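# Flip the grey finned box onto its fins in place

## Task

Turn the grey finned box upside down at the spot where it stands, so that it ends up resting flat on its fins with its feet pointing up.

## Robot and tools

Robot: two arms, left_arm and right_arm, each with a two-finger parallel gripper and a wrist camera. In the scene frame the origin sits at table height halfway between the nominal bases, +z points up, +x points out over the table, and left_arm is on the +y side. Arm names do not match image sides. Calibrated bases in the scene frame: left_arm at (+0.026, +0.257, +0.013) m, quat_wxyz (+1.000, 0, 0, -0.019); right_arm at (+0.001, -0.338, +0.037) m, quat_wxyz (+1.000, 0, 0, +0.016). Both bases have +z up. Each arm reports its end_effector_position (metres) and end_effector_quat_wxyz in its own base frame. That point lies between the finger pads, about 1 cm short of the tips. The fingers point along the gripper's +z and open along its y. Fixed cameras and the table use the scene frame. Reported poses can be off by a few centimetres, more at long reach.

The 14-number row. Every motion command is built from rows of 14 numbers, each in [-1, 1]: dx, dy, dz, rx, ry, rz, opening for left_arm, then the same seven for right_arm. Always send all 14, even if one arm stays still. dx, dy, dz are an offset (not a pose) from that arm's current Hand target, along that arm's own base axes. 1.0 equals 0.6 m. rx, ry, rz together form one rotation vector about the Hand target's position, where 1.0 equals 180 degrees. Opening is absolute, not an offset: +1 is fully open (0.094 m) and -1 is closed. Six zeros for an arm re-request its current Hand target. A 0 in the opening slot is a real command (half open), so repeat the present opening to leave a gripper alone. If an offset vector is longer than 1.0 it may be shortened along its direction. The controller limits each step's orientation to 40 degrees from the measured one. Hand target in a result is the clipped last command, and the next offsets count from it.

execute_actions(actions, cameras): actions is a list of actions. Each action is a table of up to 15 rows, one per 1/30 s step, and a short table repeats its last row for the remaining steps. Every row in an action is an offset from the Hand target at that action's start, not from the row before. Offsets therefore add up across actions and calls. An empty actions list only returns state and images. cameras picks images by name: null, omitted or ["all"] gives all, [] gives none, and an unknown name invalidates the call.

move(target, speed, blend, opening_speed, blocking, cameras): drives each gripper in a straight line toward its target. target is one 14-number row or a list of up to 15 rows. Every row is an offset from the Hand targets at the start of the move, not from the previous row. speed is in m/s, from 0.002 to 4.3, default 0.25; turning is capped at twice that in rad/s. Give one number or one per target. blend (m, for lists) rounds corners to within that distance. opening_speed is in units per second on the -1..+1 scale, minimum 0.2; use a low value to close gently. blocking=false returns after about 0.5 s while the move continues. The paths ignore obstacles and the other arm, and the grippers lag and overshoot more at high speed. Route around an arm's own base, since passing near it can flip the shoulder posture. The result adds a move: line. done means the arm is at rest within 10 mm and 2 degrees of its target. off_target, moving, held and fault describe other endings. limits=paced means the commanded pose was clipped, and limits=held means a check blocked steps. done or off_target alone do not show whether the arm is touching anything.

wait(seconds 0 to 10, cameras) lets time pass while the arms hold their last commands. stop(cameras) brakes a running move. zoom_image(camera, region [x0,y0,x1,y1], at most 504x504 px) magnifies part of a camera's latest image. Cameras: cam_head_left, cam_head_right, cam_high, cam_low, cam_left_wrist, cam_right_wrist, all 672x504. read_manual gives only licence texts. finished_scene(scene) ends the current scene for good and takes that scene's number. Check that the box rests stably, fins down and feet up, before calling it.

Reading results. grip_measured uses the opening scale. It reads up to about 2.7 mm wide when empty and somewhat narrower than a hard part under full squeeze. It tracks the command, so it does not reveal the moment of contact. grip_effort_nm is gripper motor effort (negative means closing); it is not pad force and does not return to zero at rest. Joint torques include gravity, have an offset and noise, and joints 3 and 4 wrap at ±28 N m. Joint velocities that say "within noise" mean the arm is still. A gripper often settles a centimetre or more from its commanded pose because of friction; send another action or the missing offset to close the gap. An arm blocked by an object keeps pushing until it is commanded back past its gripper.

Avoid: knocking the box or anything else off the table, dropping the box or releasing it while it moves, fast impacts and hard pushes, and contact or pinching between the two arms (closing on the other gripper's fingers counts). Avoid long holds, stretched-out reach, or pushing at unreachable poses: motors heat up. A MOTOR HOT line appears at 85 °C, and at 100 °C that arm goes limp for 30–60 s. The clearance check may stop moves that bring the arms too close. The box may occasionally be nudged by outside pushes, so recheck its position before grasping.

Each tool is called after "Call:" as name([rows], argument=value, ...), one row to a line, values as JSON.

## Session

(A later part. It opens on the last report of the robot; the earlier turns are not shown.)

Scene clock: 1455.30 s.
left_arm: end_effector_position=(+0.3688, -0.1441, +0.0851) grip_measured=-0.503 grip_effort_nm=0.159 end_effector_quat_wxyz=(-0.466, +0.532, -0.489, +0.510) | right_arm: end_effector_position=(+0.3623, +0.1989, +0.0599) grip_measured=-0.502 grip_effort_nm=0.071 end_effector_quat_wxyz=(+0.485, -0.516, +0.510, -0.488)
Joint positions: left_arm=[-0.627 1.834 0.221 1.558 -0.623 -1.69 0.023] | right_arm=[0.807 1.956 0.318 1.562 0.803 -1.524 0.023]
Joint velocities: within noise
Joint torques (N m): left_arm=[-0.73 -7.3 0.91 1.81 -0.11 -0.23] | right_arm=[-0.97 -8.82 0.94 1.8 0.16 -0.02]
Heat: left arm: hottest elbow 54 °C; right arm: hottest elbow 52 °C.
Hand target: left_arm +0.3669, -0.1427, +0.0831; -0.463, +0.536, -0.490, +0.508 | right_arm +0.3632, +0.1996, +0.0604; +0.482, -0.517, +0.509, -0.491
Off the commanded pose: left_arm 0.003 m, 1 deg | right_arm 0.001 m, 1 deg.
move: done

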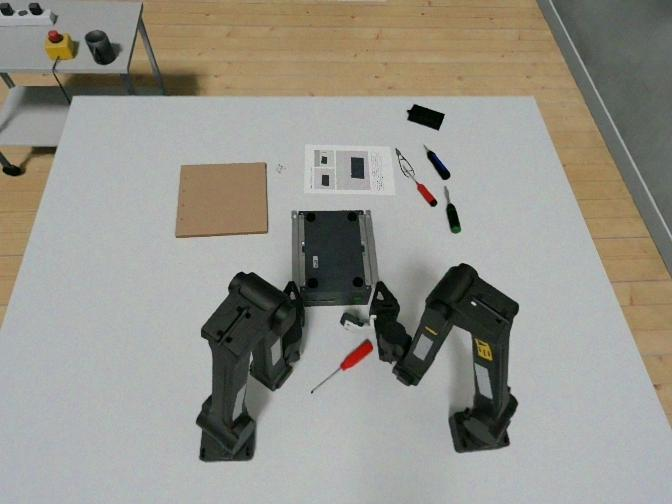

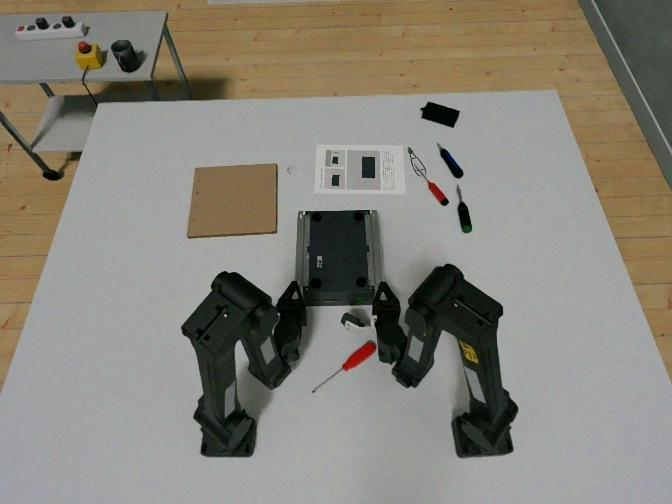

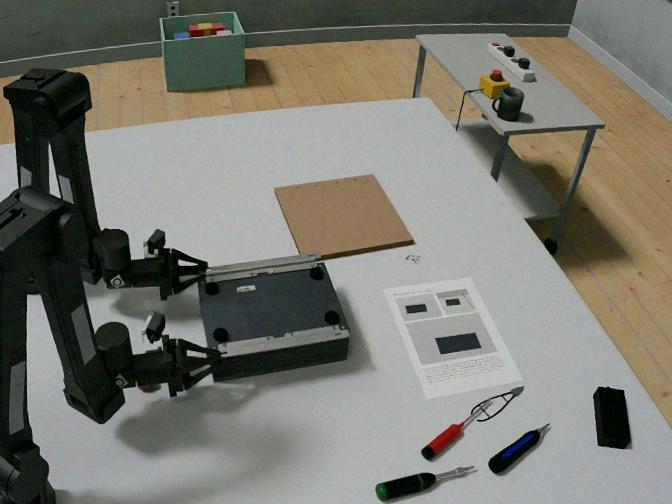

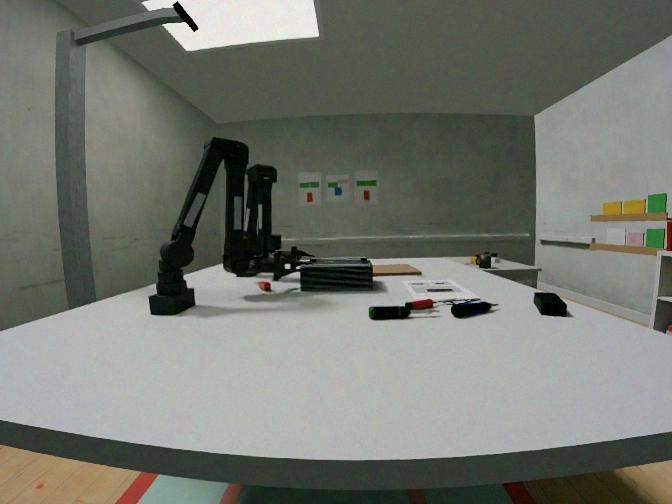

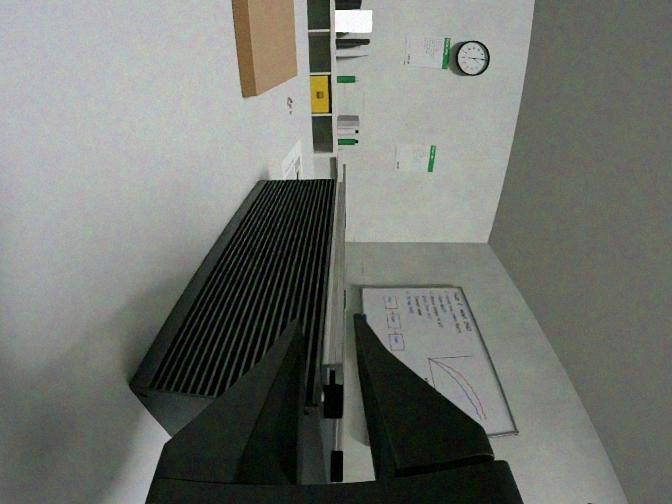

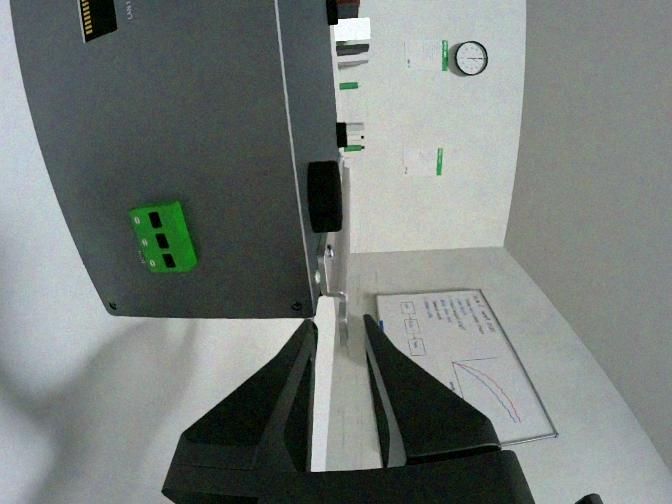

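Call:
move([
  [-0.05,0,0,0,0,0,-0.5,-0.05,0,0,0,0,0,-0.5],
  [-0.05,0.15,0.05,0,0,0,-0.5,-0.05,-0.15,0.05,0,0,0,-0.5],
], speed=0.06)

Scene clock: 1462.67 s.
left_arm: end_effector_position=(+0.3374, -0.0696, +0.1082) grip_measured=-0.503 grip_effort_nm=0.154 end_effector_quat_wxyz=(-0.460, +0.537, -0.485, +0.515) | right_arm: end_effector_position=(+0.3322, +0.1185, +0.0837) grip_measured=-0.502 grip_effort_nm=0.076 end_effector_quat_wxyz=(-0.473, +0.529, -0.515, +0.480)
Joint positions: left_arm=[-0.389 1.658 0.042 1.565 -0.383 -1.697 0.023] | right_arm=[0.633 1.774 0.101 1.562 0.624 -1.526 0.023]
Joint velocities: within noise
Joint torques (N m): left_arm=[-1.61 -3.72 1.57 2.32 -0.11 -0.11] | right_arm=[-1.61 -6.3 0.01 2.55 -0.14 -0.03]
Heat: left arm: hottest elbow 52 °C; right arm: hottest elbow 49 °C.
Hand target: left_arm +0.3374, -0.0729, +0.1060; -0.457, +0.536, -0.489, +0.515 (not the last commanded pose) | right_arm +0.3332, +0.1136, +0.0890; -0.482, +0.517, -0.509, +0.491 (not the last commanded pose)
Off the commanded pose: left_arm 0.018 m, 1 deg | right_arm 0.011 m, 2 deg.
joint sent to its limit (right arm) — joint 4 (wrist pitch), upper limit.
move: held (left_arm; a check stopped the path), off_target (right_arm; braked when a check withheld steps of left_arm); path passed 1 of 2 targets; limits=held
pose unreachable (left arm): on one or more control steps of this call, first in action 0 (counted from 0), this arm could not follow its commanded pose, so it was not sent that pose on those steps. It may still have moved: this result reports where it is.
cause: moving toward the commanded pose would bring two parts of the arm too close to each other (its shoulder (the part past joint 1) and its forearm (the part past joint 3), with joints 2 (shoulder) and 3 (elbow) between them).

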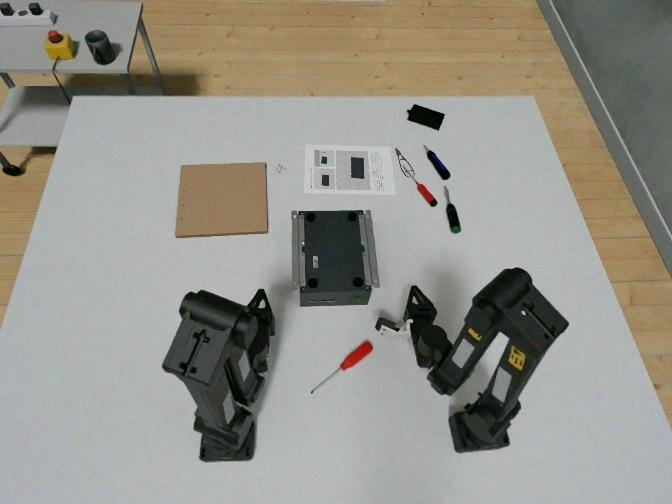

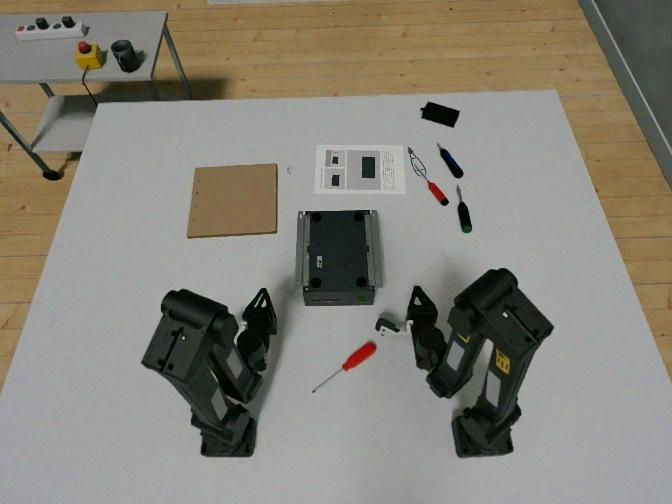

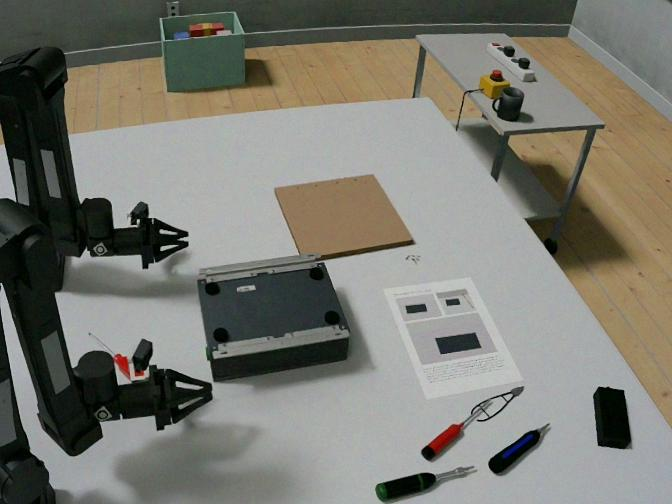

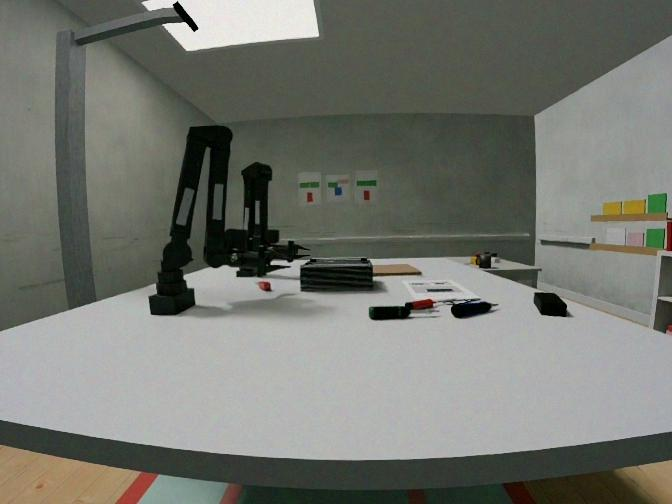

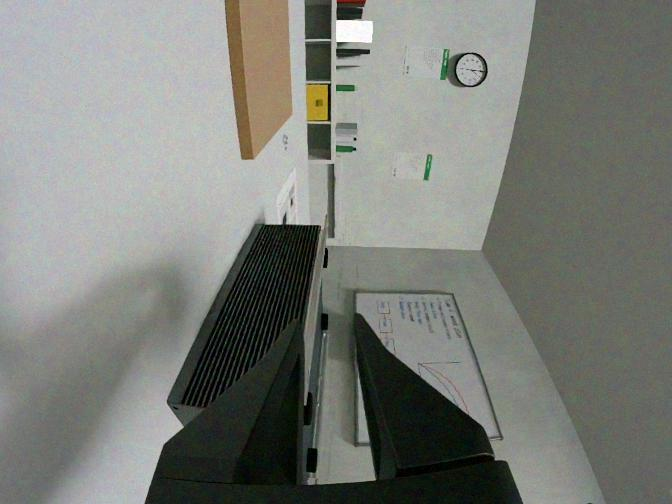

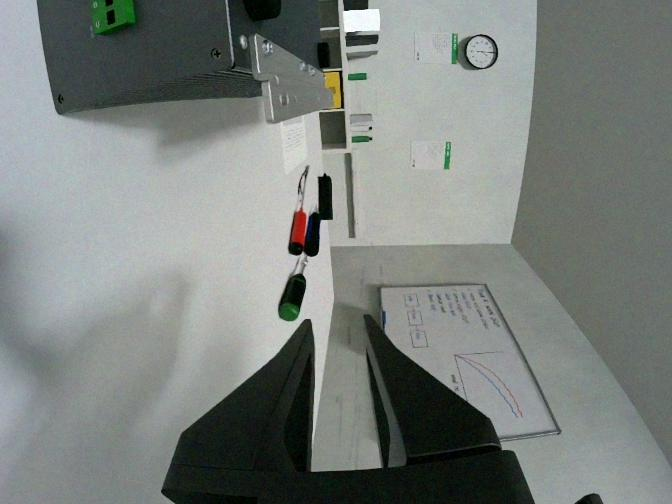

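Call:
finished_scene(scene=1)

The scene is finished: the task was done.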